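# Snap the folder clip's lever flat under its hook

## Task

Shut the folder's clip completely: swing its lever back over until it lies flat and is caught and held down by the small hook.

## Robot and tools

Robot: two arms, left_arm carrying a left hand and right_arm carrying a right hand (mirror images). Base poses in the scene frame: left_arm (+0.039, +0.344, +0.038) m, quat_wxyz (+1.000, 0, 0, -0.028); right_arm (+0.025, -0.334, +0.008) m, quat_wxyz (+1.000, 0, 0, -0.027). A camera stand is bolted behind the arms.

Frames: the scene frame has its origin at table height, midway between the nominal bases, +z up, +x out over the table, left_arm on the +y side. Reported hand poses, targets and wrist-camera poses are in each arm's own base frame. Fixed cameras and the table use the scene frame. Motion offsets run along the axes of that arm's current Hand target.

Hand point: 0.05 m in front of the palm and 0.15 m out from the wrist face. Its +z runs along the straight fingers, +y out of the palm, +x across the palm away from the thumb on the right hand but toward the thumb on the left hand. Straight fingers reach 0.06 to 0.07 m past it along +z, with centre lines 0.06 m behind it along -y. A wrist bracket on the little-finger side can collide with things.

Row layout (used by execute_actions and move): 28 numbers, each in [-1, 1], always for both arms: left dx, dy, dz, rx, ry, rz, then left little, ring, middle, index, thumb_bend, thumb_turn, force_limit, speed; then the same 14 for the right arm. dx..rz are an offset (not a pose) from the arm's Hand target as it stood when the action or move began; 1.0 = 0.6 m or 180 degrees; rx, ry, rz form one rotation vector. Every row of an action counts from that same starting target, so repeating an offset in a new call moves further. All zeros re-requests the current Hand target.

Hand numbers are absolute targets: fingers and thumb_bend +1 straight, -1 curled; thumb_turn +1 beside the palm, -1 across in front of it. force_limit maps -1..+1 to about 0..10 N (0..15 N for the two thumb motors); speed rises linearly to full at +0.48 (full travel 0.49 s). For a soft grip, close with speed at -0.94 or below. To keep a hand unchanged, resend the eight hand numbers of the last row actually run for it; if none has run yet, send hand_measured plus hand_force_limit and hand_speed. To squeeze harder, raise force_limit and send a more closed target; to loosen, send a more open one.

Tools:
- execute_actions(actions, cameras): actions is a list of actions, each a table of up to 15 rows; each row is one 1/30 s step, and a short table repeats its last row to fill 15 steps (0.5 s per action). Images come back only if actions is empty or cameras names them (["all"], [] or names).
- move(target, speed, blend, blocking, cameras): target is one 28-number row or up to 15 rows; every row's offsets count from the same starting Hand targets. Hand points travel straight lines ending together, at least 0.5 s and cut off at 10 s. speed is top path speed in m/s, 0.002 to 4.3 (default 0.25), turning capped at twice that in rad/s; one value or one per target. blend in m rounds corners between listed targets; 0 stops at each. blocking=false returns after about 0.5 s while motion continues. Moves do not avoid obstacles or the other arm; keep paths away from an arm's own base.
- wait(seconds 0 to 10, cameras): scene runs, arms hold their last command.
- stop(cameras): brakes a running move.
- zoom_image(camera, region [x0, y0, x1, y1] in pixels, at most 504 by 504): closer look at the newest image of cam_head_left, cam_head_right, cam_high, cam_left_wrist or cam_right_wrist (all 672x504).
- show_instructions(): shows the scene's reference pages.
- finished_scene(scene): ends the current scene, given its number; irreversible.

Results: end_effector_position (m) and end_effector_quat_wxyz per arm in its base frame; Hand target (the commanded pose after clipping, the base for next offsets); joint positions, velocities (may be omitted when within noise) and torques (include the arm's own weight, with offsets and noise); hand_measured, hand_stopped_by (moving, target, force, stalled, fault), hand_load_n (positive when pushed open), hand_force_limit, hand_speed. A move adds a move: line such as done, off_target, moving, held or fault, plus limits=paced (pose clipped) or limits=held (steps withheld). done means within 10 mm and 2 degrees; neither done nor off_target tells you about contact. MOTOR HOT appears at 85 °C; at 100 °C that arm's joints drop for 30 to 60 s or more.

Behaviour: commanded orientation is clipped to within 40 degrees of the measured one. Arms often rest 1 to 3 cm (sometimes 5) short, usually low; waiting won't fix it, so resend or add the missing distance. Small turns can shift the hand point a lot. An arm blocked by something keeps pressing; command its target back past the hand point to release.

Avoid: dropping or flinging things, releasing moving parts, fast impacts, hard pushes on fixed or heavy objects, excess finger force, contact between the two arms or one hand gripping the other, anything ending up off the table, and long stretched-out holding that overheats motors. The clip must stay closed after the robot lets go.

Each tool is called after "Call:" as name([rows], argument=value, ...), one row to a line, values as JSON.

Reference images:

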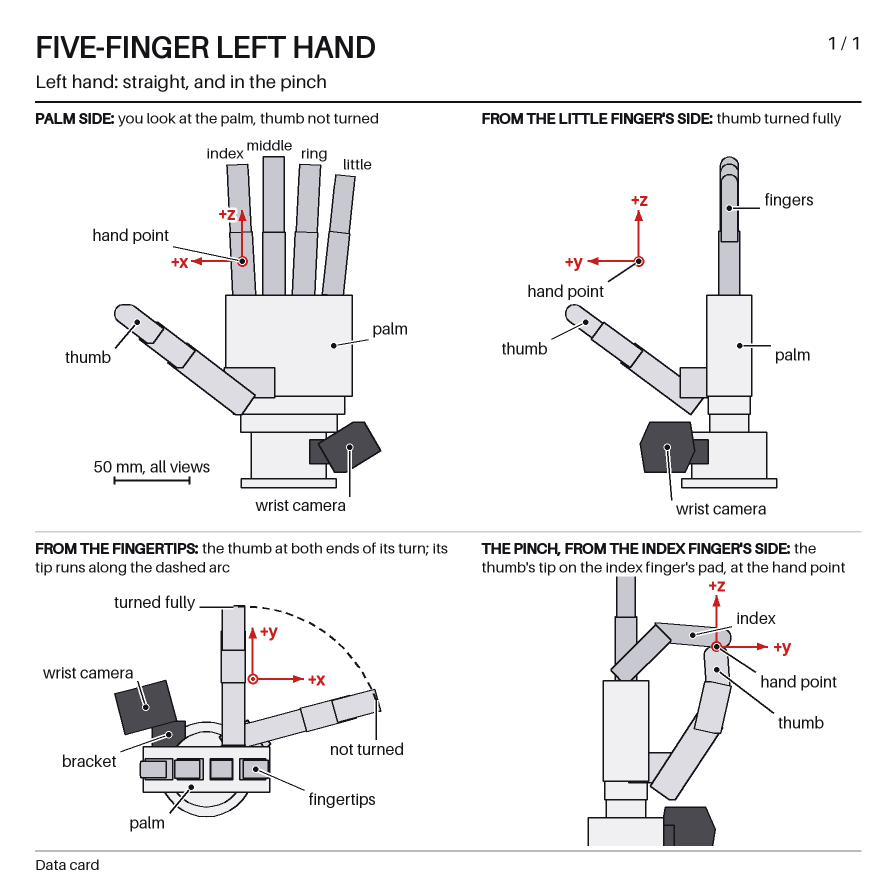

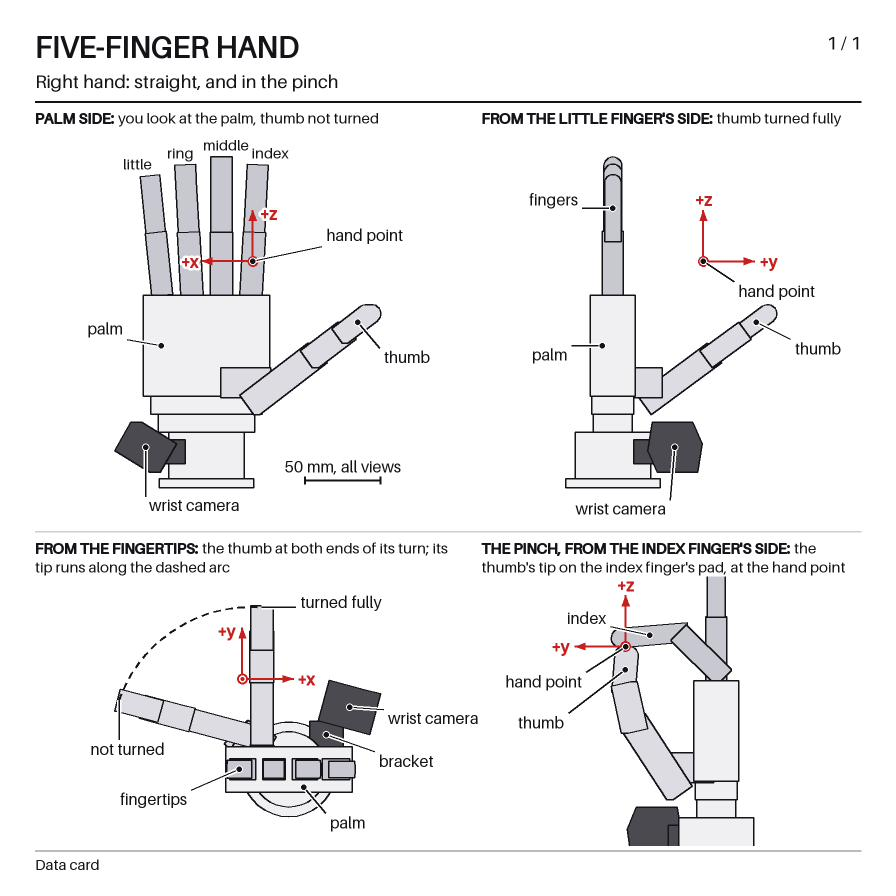

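## Session

Call:
execute_actions(actions=[])

Scene clock: 0.00 s.
left_arm: end_effector_position=(+0.6135, +0.0289, +0.2546) hand_measured=(+1.000, +1.000, +1.000, +1.000, +1.000, +1.000) hand_load_n=(+0.0, +0.0, +0.0, +0.0, +0.0, +0.0) hand_stopped_by=(target, target, target, target, target, target) hand_force_limit=0.00 hand_speed=-0.80 end_effector_quat_wxyz=(+0.533, -0.111, +0.664, -0.512) | right_arm: end_effector_position=(+0.2971, +0.5281, +0.3645) hand_measured=(+1.000, +1.000, +1.000, +1.000, +1.000, +1.000) hand_load_n=(+0.0, +0.0, +0.0, +0.0, +0.0, +0.0) hand_stopped_by=(target, target, target, target, target, target) hand_force_limit=0.00 hand_speed=-0.80 end_effector_quat_wxyz=(-0.098, +0.729, +0.379, +0.562)
Joint positions: left_arm=[0.292 1.534 0.923 0.758 0.887 0.525] | right_arm=[1.333 1.441 1.337 -0.345 0.631 -1.601]
Joint velocities: within noise
Joint torques (N m): no reading
Heat: left arm: hottest waist 35 °C; right arm: hottest shoulder 33 °C.
Hand target: left_arm +0.6191, +0.0305, +0.2641; +0.539, -0.104, +0.661, -0.512 | right_arm +0.2979, +0.5316, +0.3828; -0.109, +0.725, +0.369, +0.572

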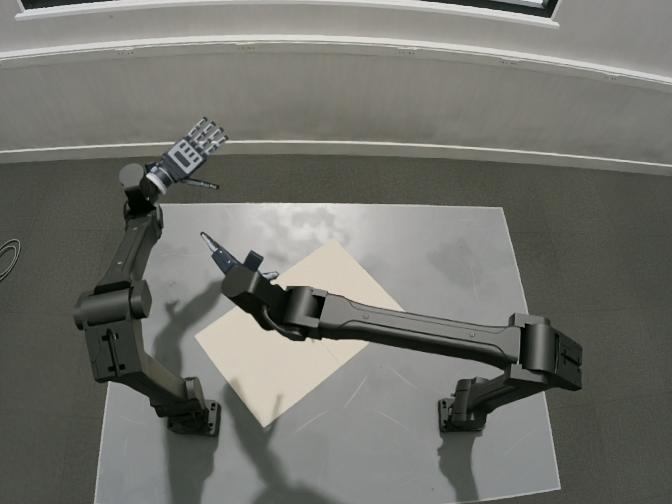

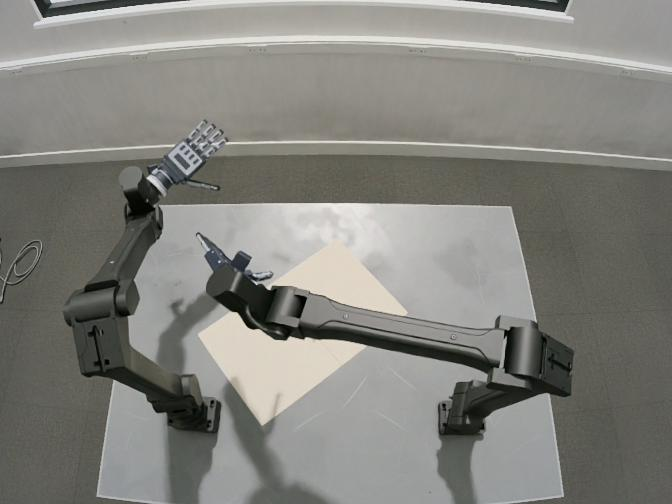

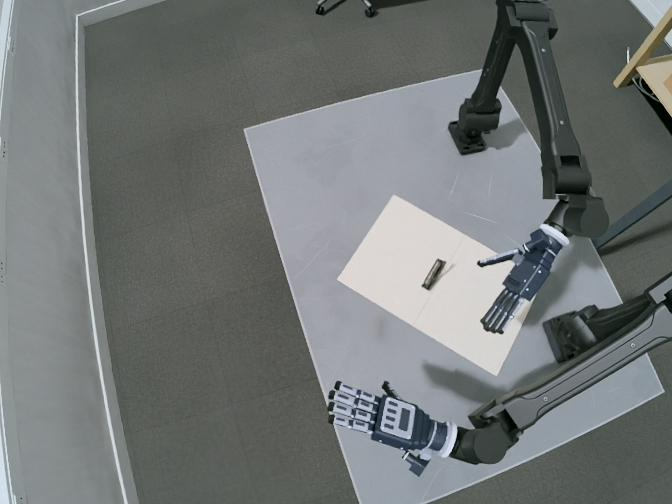

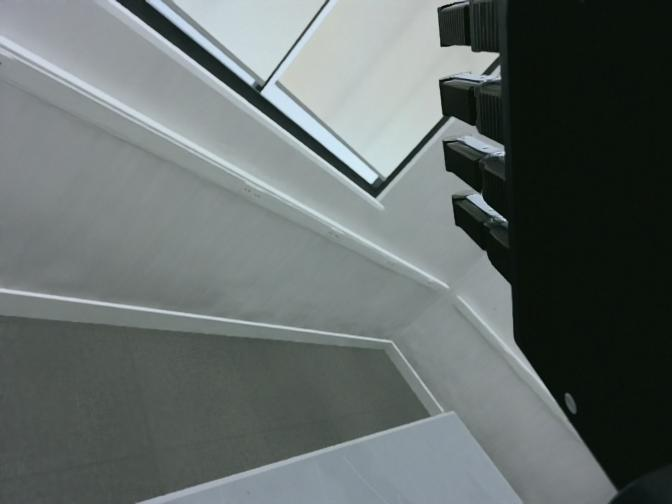

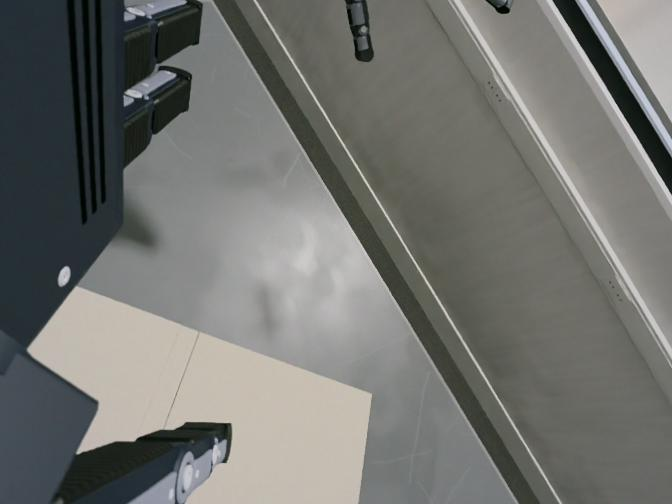

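Call:
zoom_image(camera="cam_high", region=[380, 220, 500, 310])

Call:
zoom_image(camera="cam_high", region=[320, 180, 580, 390])

Scaled by 4.200 from the camera's 672x504 image, which has a finer 960x720 frame.

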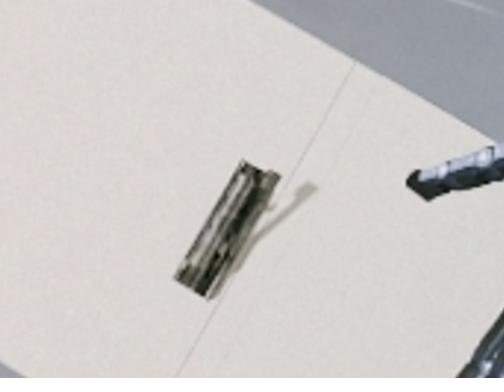

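Scaled by 1.938 from the camera's 672x504 image, which has a finer 960x720 frame.

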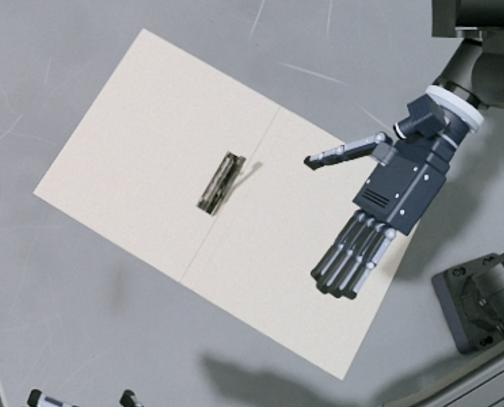

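Call:
move(target=[0,0,0,0,0,0,1,1,1,1,1,1,0,-0.8,-0.509,0.915,-0.688,-0.506,-0.147,0.18,1,1,1,1,1,1,0,-0.8], speed=0.4, cameras=["all"])

Scene clock: 59.97 s.
left_arm: end_effector_position=(+0.6135, +0.0289, +0.2546) hand_measured=(+1.000, +1.000, +1.000, +1.000, +1.000, +1.000) hand_load_n=(+0.0, +0.0, +0.0, +0.0, +0.0, +0.0) hand_stopped_by=(target, target, target, target, target, target) hand_force_limit=0.00 hand_speed=-0.80 end_effector_quat_wxyz=(+0.533, -0.111, +0.664, -0.512) | right_arm: end_effector_position=(+0.3230, -0.2158, +0.3710) hand_measured=(+1.000, +1.000, +1.000, +1.000, +1.000, +1.000) hand_load_n=(+0.0, +0.0, +0.0, +0.0, +0.0, +0.0) hand_stopped_by=(target, target, target, target, target, target) hand_force_limit=0.00 hand_speed=-0.80 end_effector_quat_wxyz=(+0.368, +0.755, -0.318, +0.441)
Joint positions: left_arm=[0.292 1.534 0.923 0.758 0.887 0.525] | right_arm=[-0.087 0.955 0.984 -0.626 0.919 -1.373]
Joint torques (N m): left_arm=[0.73 -12.45 10.81 1.55 -0.17 0.03] | right_arm=[0.67 -2.43 10.96 1.94 0.52 -0.03]
Heat: left arm: hottest elbow 36 °C; right arm: hottest elbow 37 °C.
Hand target: left_arm +0.6191, +0.0305, +0.2641; +0.539, -0.104, +0.661, -0.512 | right_arm +0.3285, -0.2195, +0.3828; +0.368, +0.748, -0.320, +0.450
Off the commanded pose: left_arm 0.011 m, 1 deg | right_arm 0.014 m, 1 deg.
move: off_target (left_arm, right_arm)
camera_calibration:
cam_right_wrist: T_world_to_cam=[[-0.64486, -0.559133, 0.521081, -0.106556], [-0.763945, 0.492339, -0.417121, 0.492657], [-0.0233222, -0.667062, -0.744637, 0.253822], [0, 0, 0, 1]] pos_world=[0.313569, -0.132819, 0.450027]

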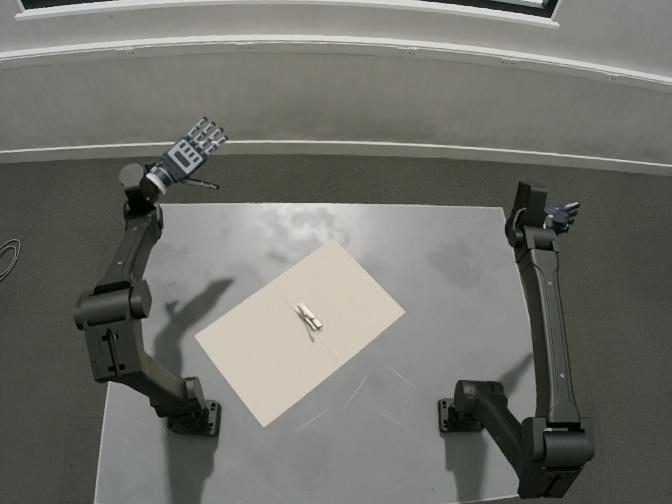

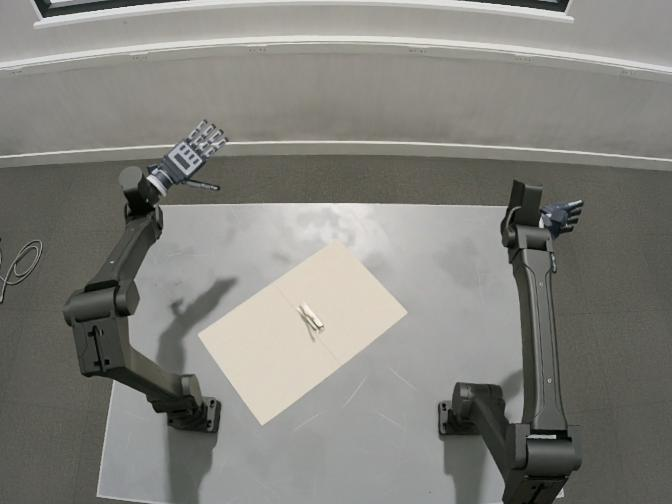

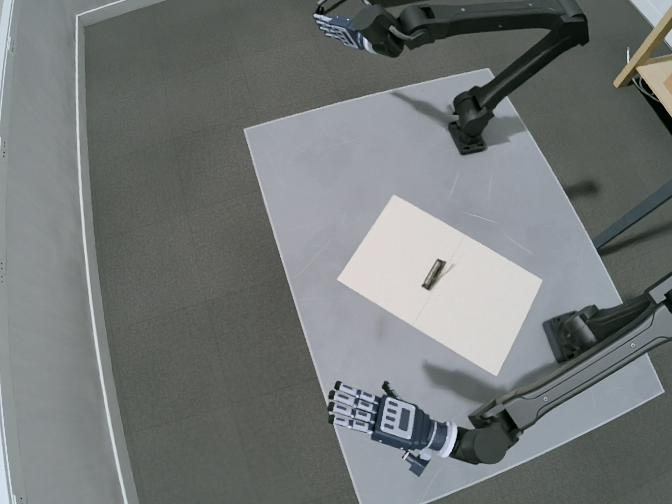

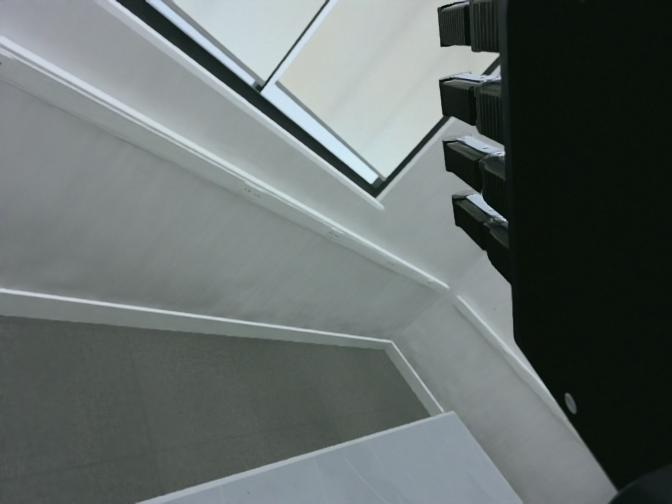

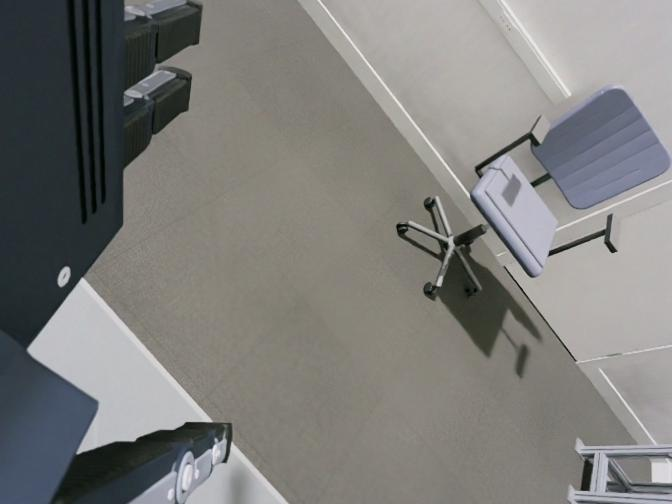

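Call:
zoom_image(camera="cam_head_left", region=[270, 280, 350, 350])

Call:
zoom_image(camera="cam_head_right", region=[270, 280, 350, 350])

Call:
zoom_image(camera="cam_high", region=[395, 240, 475, 310])

Call:
move(target=[0.53,-0.287,-0.117,-0.495,0.21,-0.122,1,1,1,1,1,1,0,-0.8,0,0,0,0,0,0,1,1,1,1,1,1,0,-0.8], speed=0.3, cameras=["all"])

Scaled by 6.300 from the camera's 672x504 image, which has a finer 960x720 frame.

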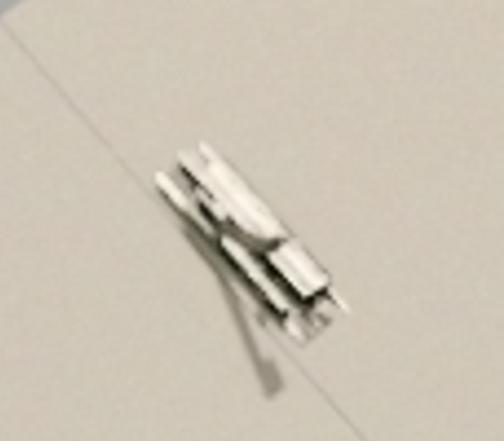

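Scaled by 6.300 from the camera's 672x504 image, which has a finer 960x720 frame.

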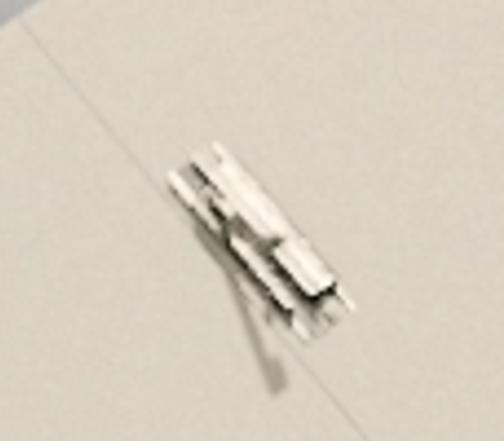

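Scaled by 6.300 from the camera's 672x504 image, which has a finer 960x720 frame.

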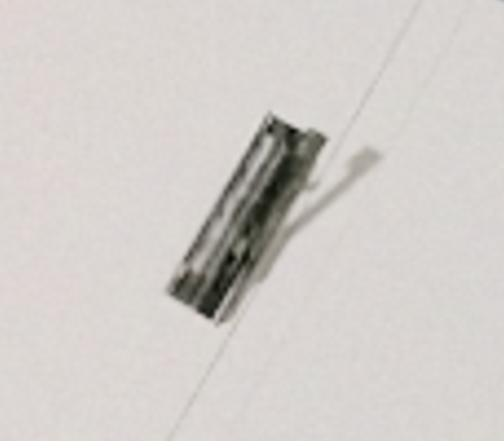

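Scene clock: 68.73 s.
left_arm: end_effector_position=(+0.3517, -0.2179, +0.1867) hand_measured=(+1.000, +1.000, +1.000, +1.000, +1.000, +1.000) hand_load_n=(+0.0, +0.0, +0.0, +0.0, -0.5, +0.0) hand_stopped_by=(target, target, target, target, target, target) hand_force_limit=0.00 hand_speed=-0.80 end_effector_quat_wxyz=(-0.008, -0.396, +0.918, +0.011) | right_arm: end_effector_position=(+0.3231, -0.2158, +0.3711) hand_measured=(+1.000, +1.000, +1.000, +1.000, +1.000, +1.000) hand_load_n=(+0.0, +0.0, +0.0, +0.0, +0.0, +0.0) hand_stopped_by=(target, target, target, target, target, target) hand_force_limit=0.00 hand_speed=-0.80 end_effector_quat_wxyz=(+0.368, +0.755, -0.318, +0.441)
Joint positions: left_arm=[-0.516 1.62 1.482 -1.46 -0.001 0.24] | right_arm=[-0.087 0.955 0.984 -0.625 0.919 -1.374]
Joint torques (N m): left_arm=[0.56 -13.27 14.15 -0.51 -0.04 -0.08] | right_arm=[0.32 -2.49 10.97 1.87 0.53 -0.06]
Heat: left arm: hottest elbow 37 °C; right arm: hottest elbow 38 °C.
Hand target: left_arm +0.3641, -0.2276, +0.1997; +0.000, -0.399, +0.917, -0.001 | right_arm +0.3286, -0.2195, +0.3829; +0.368, +0.748, -0.320, +0.450
Off the commanded pose: left_arm 0.021 m, 2 deg | right_arm 0.014 m, 1 deg.
move: off_target (left_arm, right_arm)
camera_calibration:
cam_left_wrist: T_world_to_cam=[[0.547889, -0.83604, -0.0292221, -0.371041], [-0.746745, -0.504519, 0.433396, 0.0874368], [-0.37708, -0.215631, -0.90073, 0.369208], [0, 0, 0, 1]] pos_world=[0.407803, -0.186479, 0.283819]
cam_right_wrist: T_world_to_cam=[[-0.644624, -0.559064, 0.521447, -0.106721], [-0.764143, 0.491994, -0.417165, 0.492769], [-0.023327, -0.667375, -0.744356, 0.253657], [0, 0, 0, 1]] pos_world=[0.313668, -0.132818, 0.450027]

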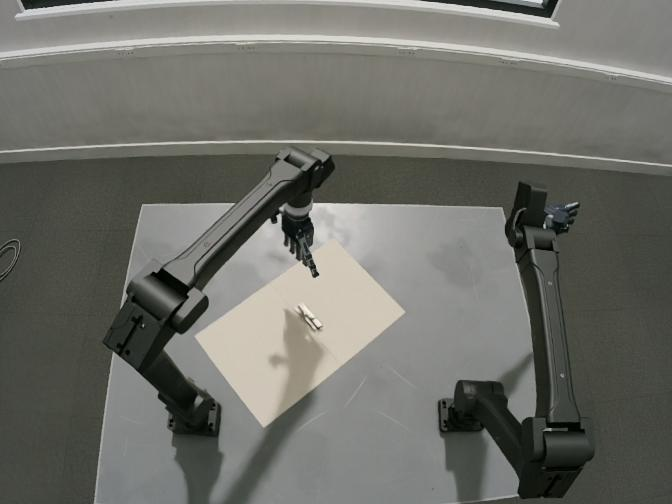

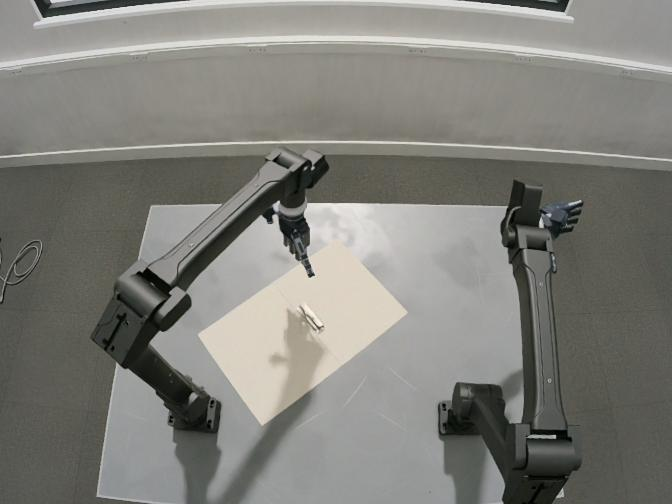

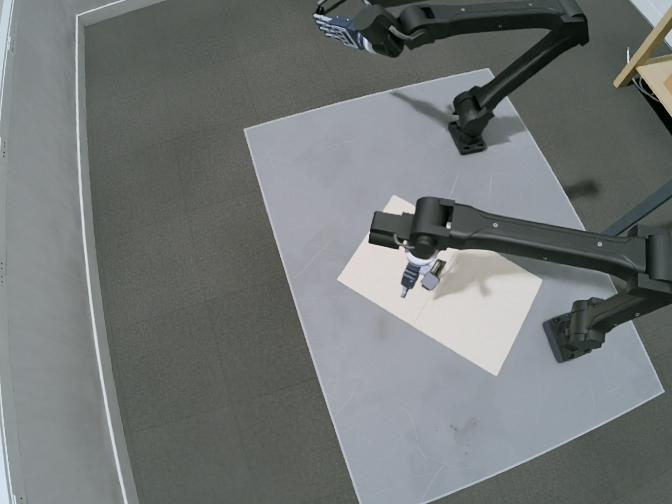

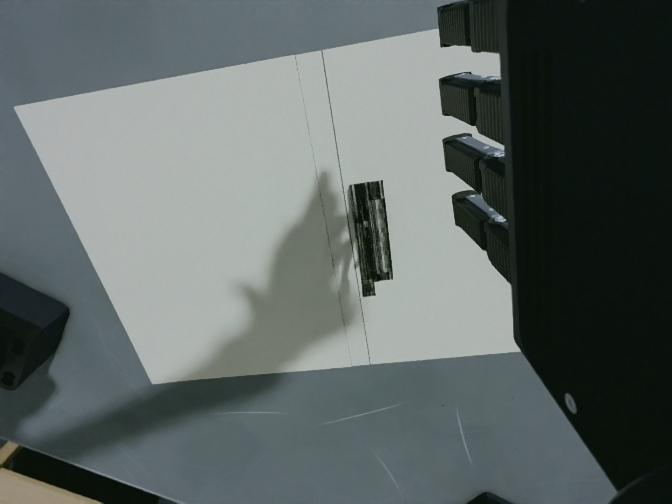

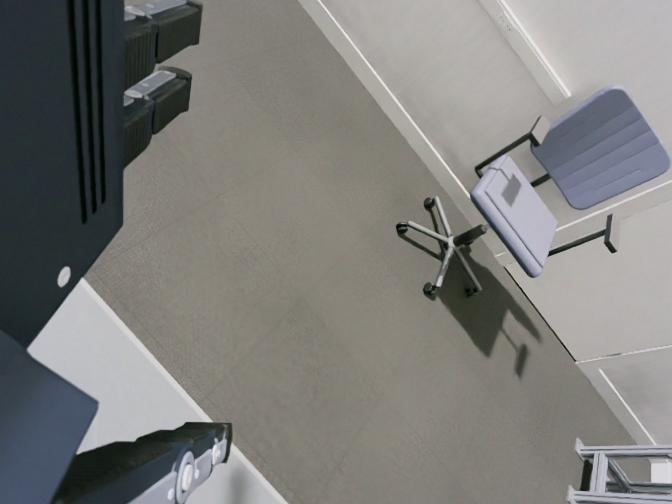

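Call:
zoom_image(camera="cam_left_wrist", region=[300, 160, 440, 310])

Scaled by 3.360 from the camera's 672x504 image, which has a finer 960x720 frame.

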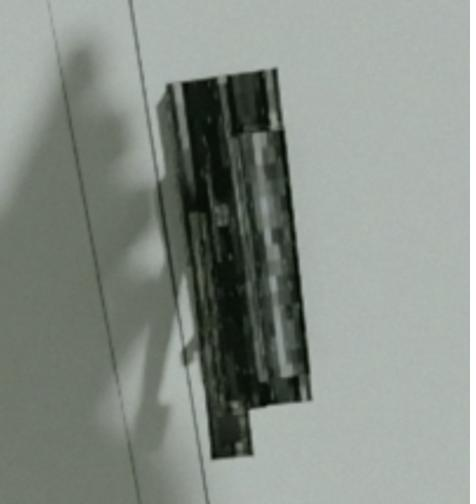

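Call:
move(target=[-0.21,0.264,-0.1,0,0,0,1,1,1,1,1,1,0,-0.8,-0.542,-0.4705,-0.53,0.404,-0.365,0.172,1,1,1,1,1,1,0,-0.8], speed=0.35, cameras=["all"])

Scene clock: 143.53 s.
left_arm: end_effector_position=(+0.3412, -0.0307, +0.2603) hand_measured=(+1.000, +1.000, +1.000, +1.000, +1.000, +1.000) hand_load_n=(+0.0, +0.0, +0.0, +0.0, +0.0, +0.0) hand_stopped_by=(target, target, target, target, target, target) hand_force_limit=0.00 hand_speed=-0.80 end_effector_quat_wxyz=(+0.008, -0.401, +0.916, -0.004) | right_arm: end_effector_position=(+0.2920, +0.2393, +0.1208) hand_measured=(+1.000, +1.000, +1.000, +1.000, +1.000, +1.000) hand_load_n=(+0.0, +0.0, +0.0, +0.0, +0.0, +0.0) hand_stopped_by=(target, target, target, target, target, target) hand_force_limit=0.00 hand_speed=-0.80 end_effector_quat_wxyz=(-0.448, +0.821, -0.307, +0.176)
Joint positions: left_arm=[-0.119 1.395 1.433 -1.59 -0.001 0.627] | right_arm=[0.495 0.921 0.503 -0.176 -0.289 -0.207]
Joint torques (N m): left_arm=[1.2 -11.34 8.27 -0.38 -0.04 0.11] | right_arm=[1.61 -0.91 7.82 2.18 0.03 0.29]
Heat: left arm: hottest elbow 40 °C; right arm: hottest elbow 40 °C.
Hand target: left_arm +0.3339, -0.0274, +0.2595; +0.000, -0.399, +0.917, -0.001 | right_arm +0.2910, +0.2431, +0.1162; -0.449, +0.820, -0.311, +0.171
Off the commanded pose: left_arm 0.008 m, 1 deg | right_arm 0.006 m, 1 deg.
move: done
camera_calibration:
cam_left_wrist: T_world_to_cam=[[0.557168, -0.830369, 0.00714984, -0.21905], [-0.759226, -0.505907, 0.409432, 0.152549], [-0.336363, -0.233551, -0.912313, 0.460537], [0, 0, 0, 1]] pos_world=[0.392775, 0.00284211, 0.359261]
cam_right_wrist: T_world_to_cam=[[-0.106497, -0.578124, -0.808969, 0.266318], [-0.993587, 0.0307914, 0.108796, 0.254484], [-0.0379881, 0.815367, -0.577696, -0.000285124], [0, 0, 0, 1]] pos_world=[0.281204, 0.146361, 0.187591]

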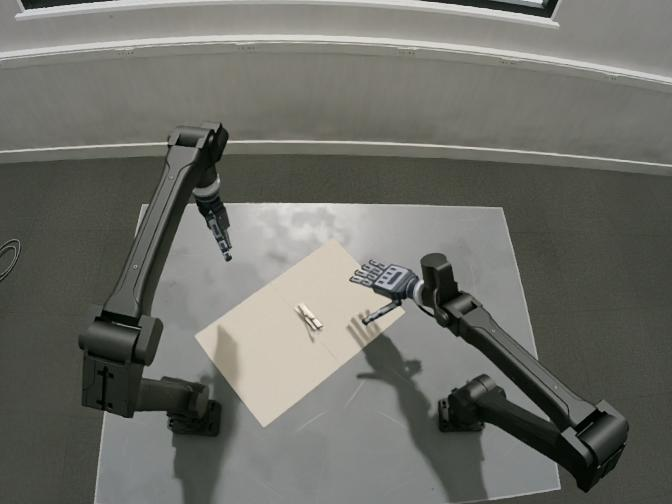

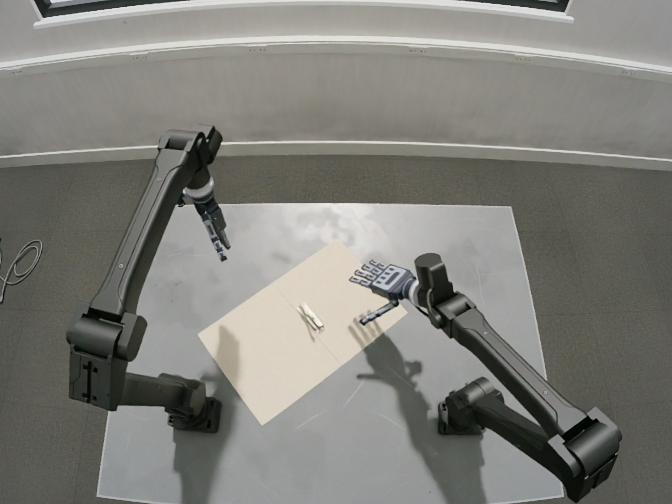

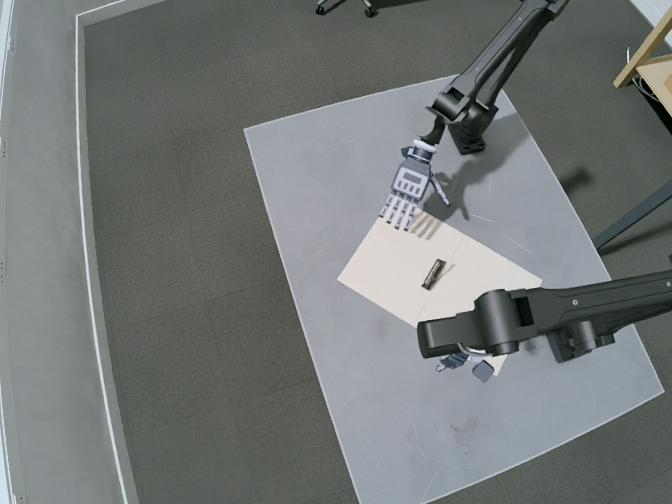

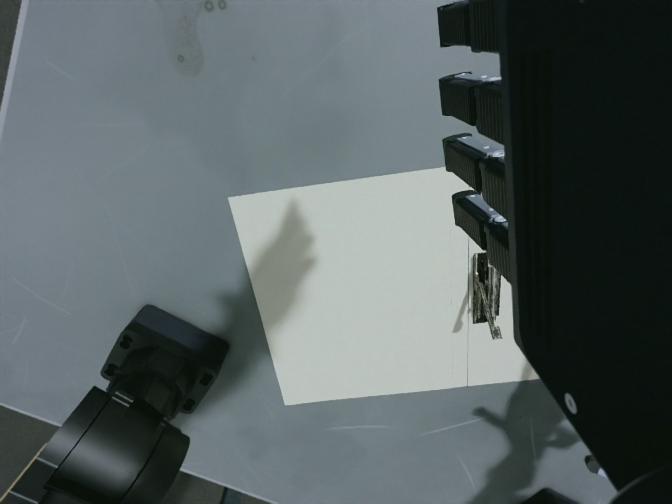

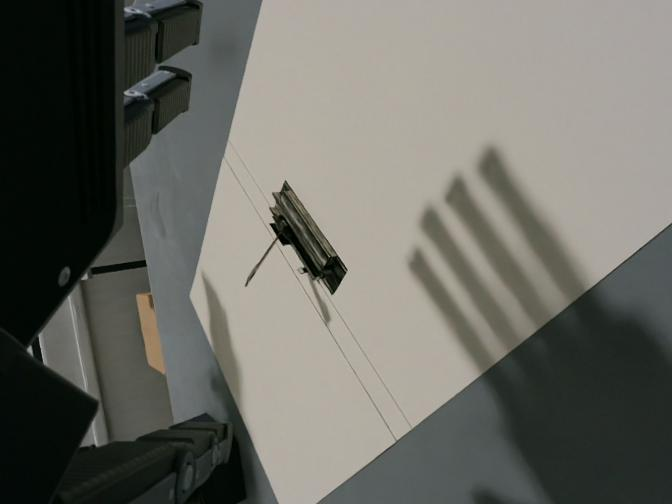

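Excellent view.

Call:
zoom_image(camera="cam_right_wrist", region=[230, 170, 370, 310])

Call:
zoom_image(camera="cam_left_wrist", region=[440, 240, 520, 350])

Scaled by 3.600 from the camera's 672x504 image, which has a finer 960x720 frame.

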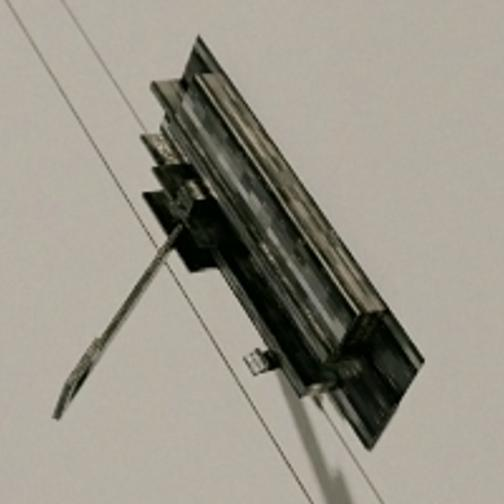

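Scaled by 4.582 from the camera's 672x504 image, which has a finer 960x720 frame.

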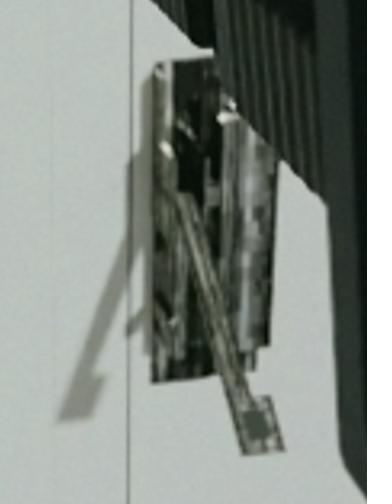

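Call:
zoom_image(camera="cam_head_left", region=[330, 240, 450, 340])

Call:
zoom_image(camera="cam_high", region=[360, 130, 480, 240])

Scaled by 4.200 from the camera's 672x504 image, which has a finer 960x720 frame.

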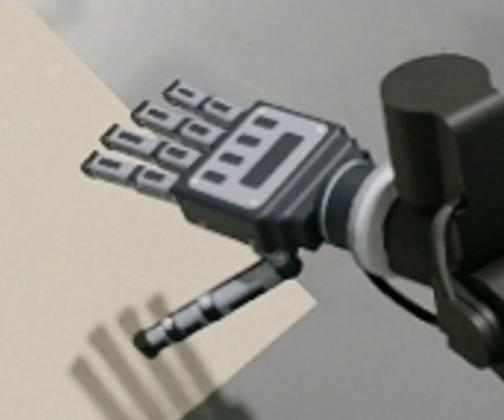

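Scaled by 4.200 from the camera's 672x504 image, which has a finer 960x720 frame.

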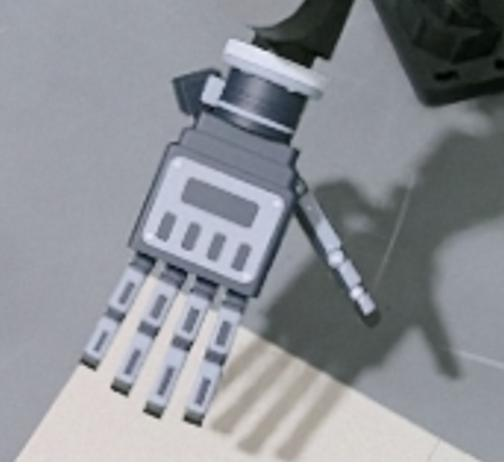

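Call:
move(target=[0.474,-0.2345,0.2025,0,0,-0.472,1,1,1,1,1,1,0,-0.8,0.117,0.0637,-0.1,0,0,0,1,1,1,1,1,1,0,-0.8], speed=0.3, cameras=["all"])

Scene clock: 261.77 s.
left_arm: end_effector_position=(+0.2455, -0.3299, +0.1485) hand_measured=(+1.000, +1.000, +1.000, +1.000, +1.000, +1.000) hand_load_n=(+0.0, +0.0, +0.0, +0.0, +0.0, +0.0) hand_stopped_by=(target, target, target, target, target, target) hand_force_limit=0.00 hand_speed=-0.80 end_effector_quat_wxyz=(+0.003, +0.913, -0.408, +0.006) | right_arm: end_effector_position=(+0.2972, +0.1467, +0.1145) hand_measured=(+1.000, +1.000, +1.000, +1.000, +1.000, +1.000) hand_load_n=(+0.0, +0.0, +0.0, +0.0, +0.0, +0.0) hand_stopped_by=(target, target, target, target, target, target) hand_force_limit=0.00 hand_speed=-0.80 end_effector_quat_wxyz=(-0.450, +0.819, -0.315, +0.164)
Joint positions: left_arm=[-0.777 1.354 1.093 -1.296 0.002 -1.509] | right_arm=[0.117 0.862 0.476 -0.329 -0.6 -0.439]
Joint torques (N m): left_arm=[0.09 -8.64 7.86 0.65 -0.14 -0.08] | right_arm=[0.38 -2.14 8.14 0.95 -0.38 -0.03]
Heat: left arm: hottest elbow 37 °C; right arm: hottest elbow 38 °C.
Hand target: left_arm +0.2433, -0.3315, +0.1382; +0.000, +0.914, -0.407, +0.001 | right_arm +0.2964, +0.1432, +0.1163; -0.449, +0.820, -0.311, +0.171
Off the commanded pose: left_arm 0.011 m, 1 deg | right_arm 0.004 m, 1 deg.
move: off_target (left_arm)
camera_calibration:
cam_left_wrist: T_world_to_cam=[[0.878906, 0.476988, -0.00277585, -0.0596111], [0.43055, -0.790806, 0.435031, -0.41552], [0.205309, -0.383546, -0.900411, 0.0722165], [0, 0, 0, 1]] pos_world=[0.216468, -0.272464, 0.245623]
cam_right_wrist: T_world_to_cam=[[-0.128368, -0.565426, -0.814749, 0.213522], [-0.990569, 0.033427, 0.132871, 0.259113], [-0.0478941, 0.824121, -0.564385, 0.0718569], [0, 0, 0, 1]] pos_world=[0.287521, 0.0528509, 0.180093]

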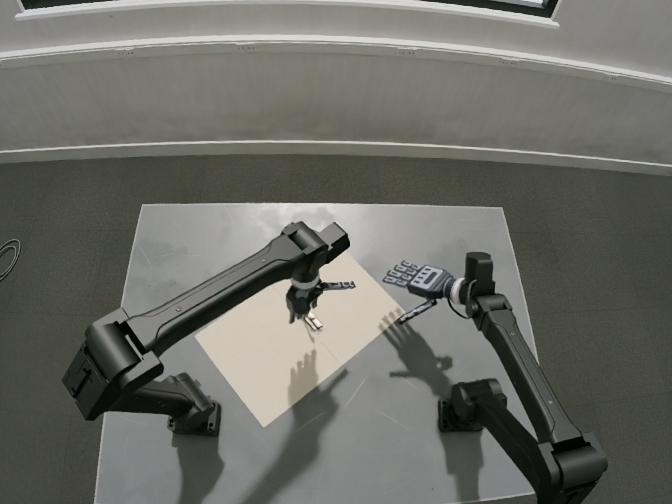

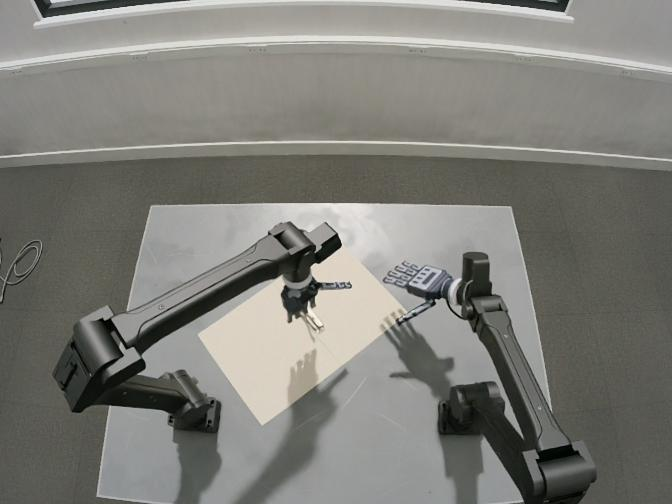

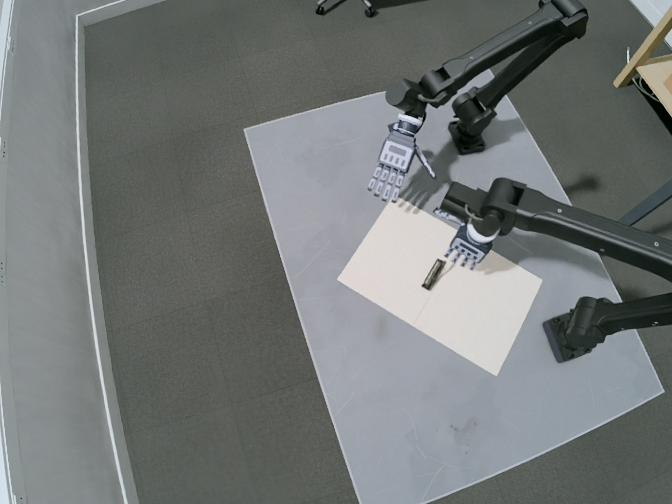

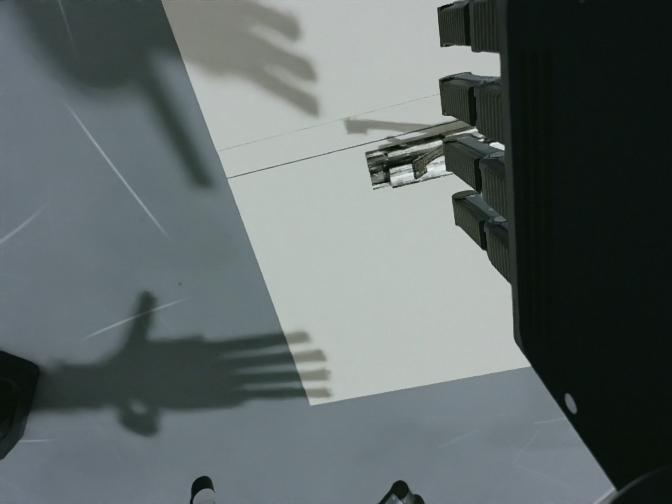

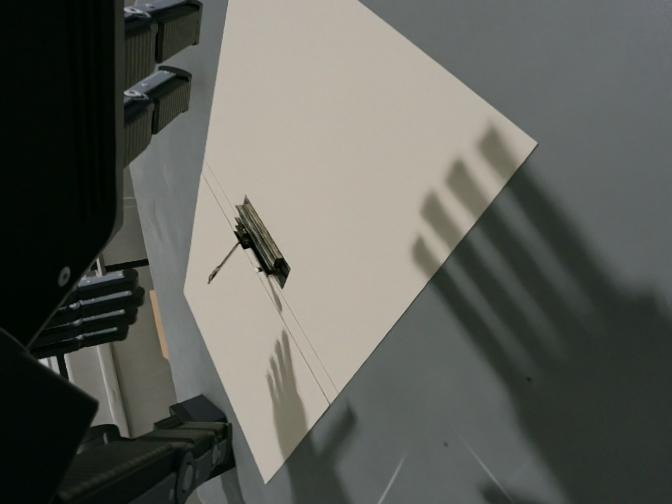

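Call:
zoom_image(camera="cam_left_wrist", region=[330, 90, 520, 230])

Call:
zoom_image(camera="cam_right_wrist", region=[190, 180, 310, 320])

Call:
zoom_image(camera="cam_high", region=[400, 190, 520, 310])

Call:
zoom_image(camera="cam_head_left", region=[260, 260, 380, 360])

Scaled by 2.653 from the camera's 672x504 image, which has a finer 960x720 frame.

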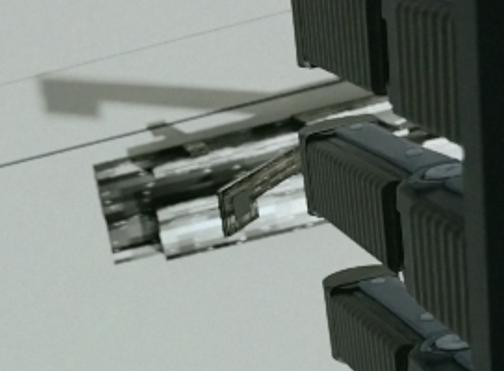

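Scaled by 3.600 from the camera's 672x504 image, which has a finer 960x720 frame.

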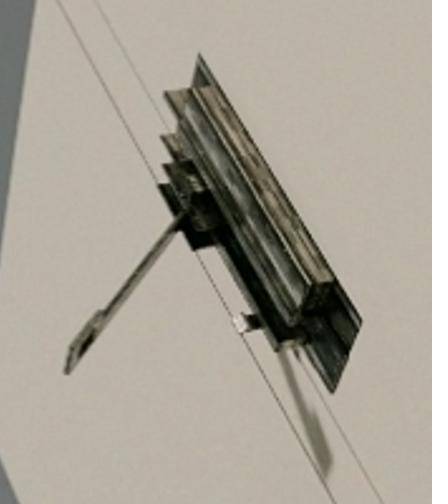

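Scaled by 4.200 from the camera's 672x504 image, which has a finer 960x720 frame.

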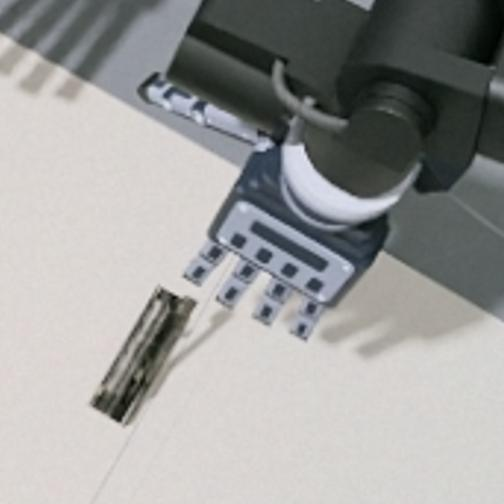

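Scaled by 4.200 from the camera's 672x504 image, which has a finer 960x720 frame.

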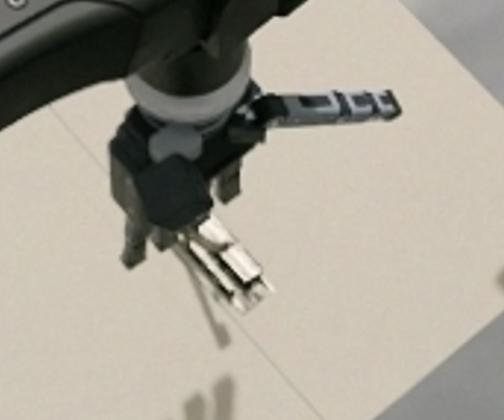

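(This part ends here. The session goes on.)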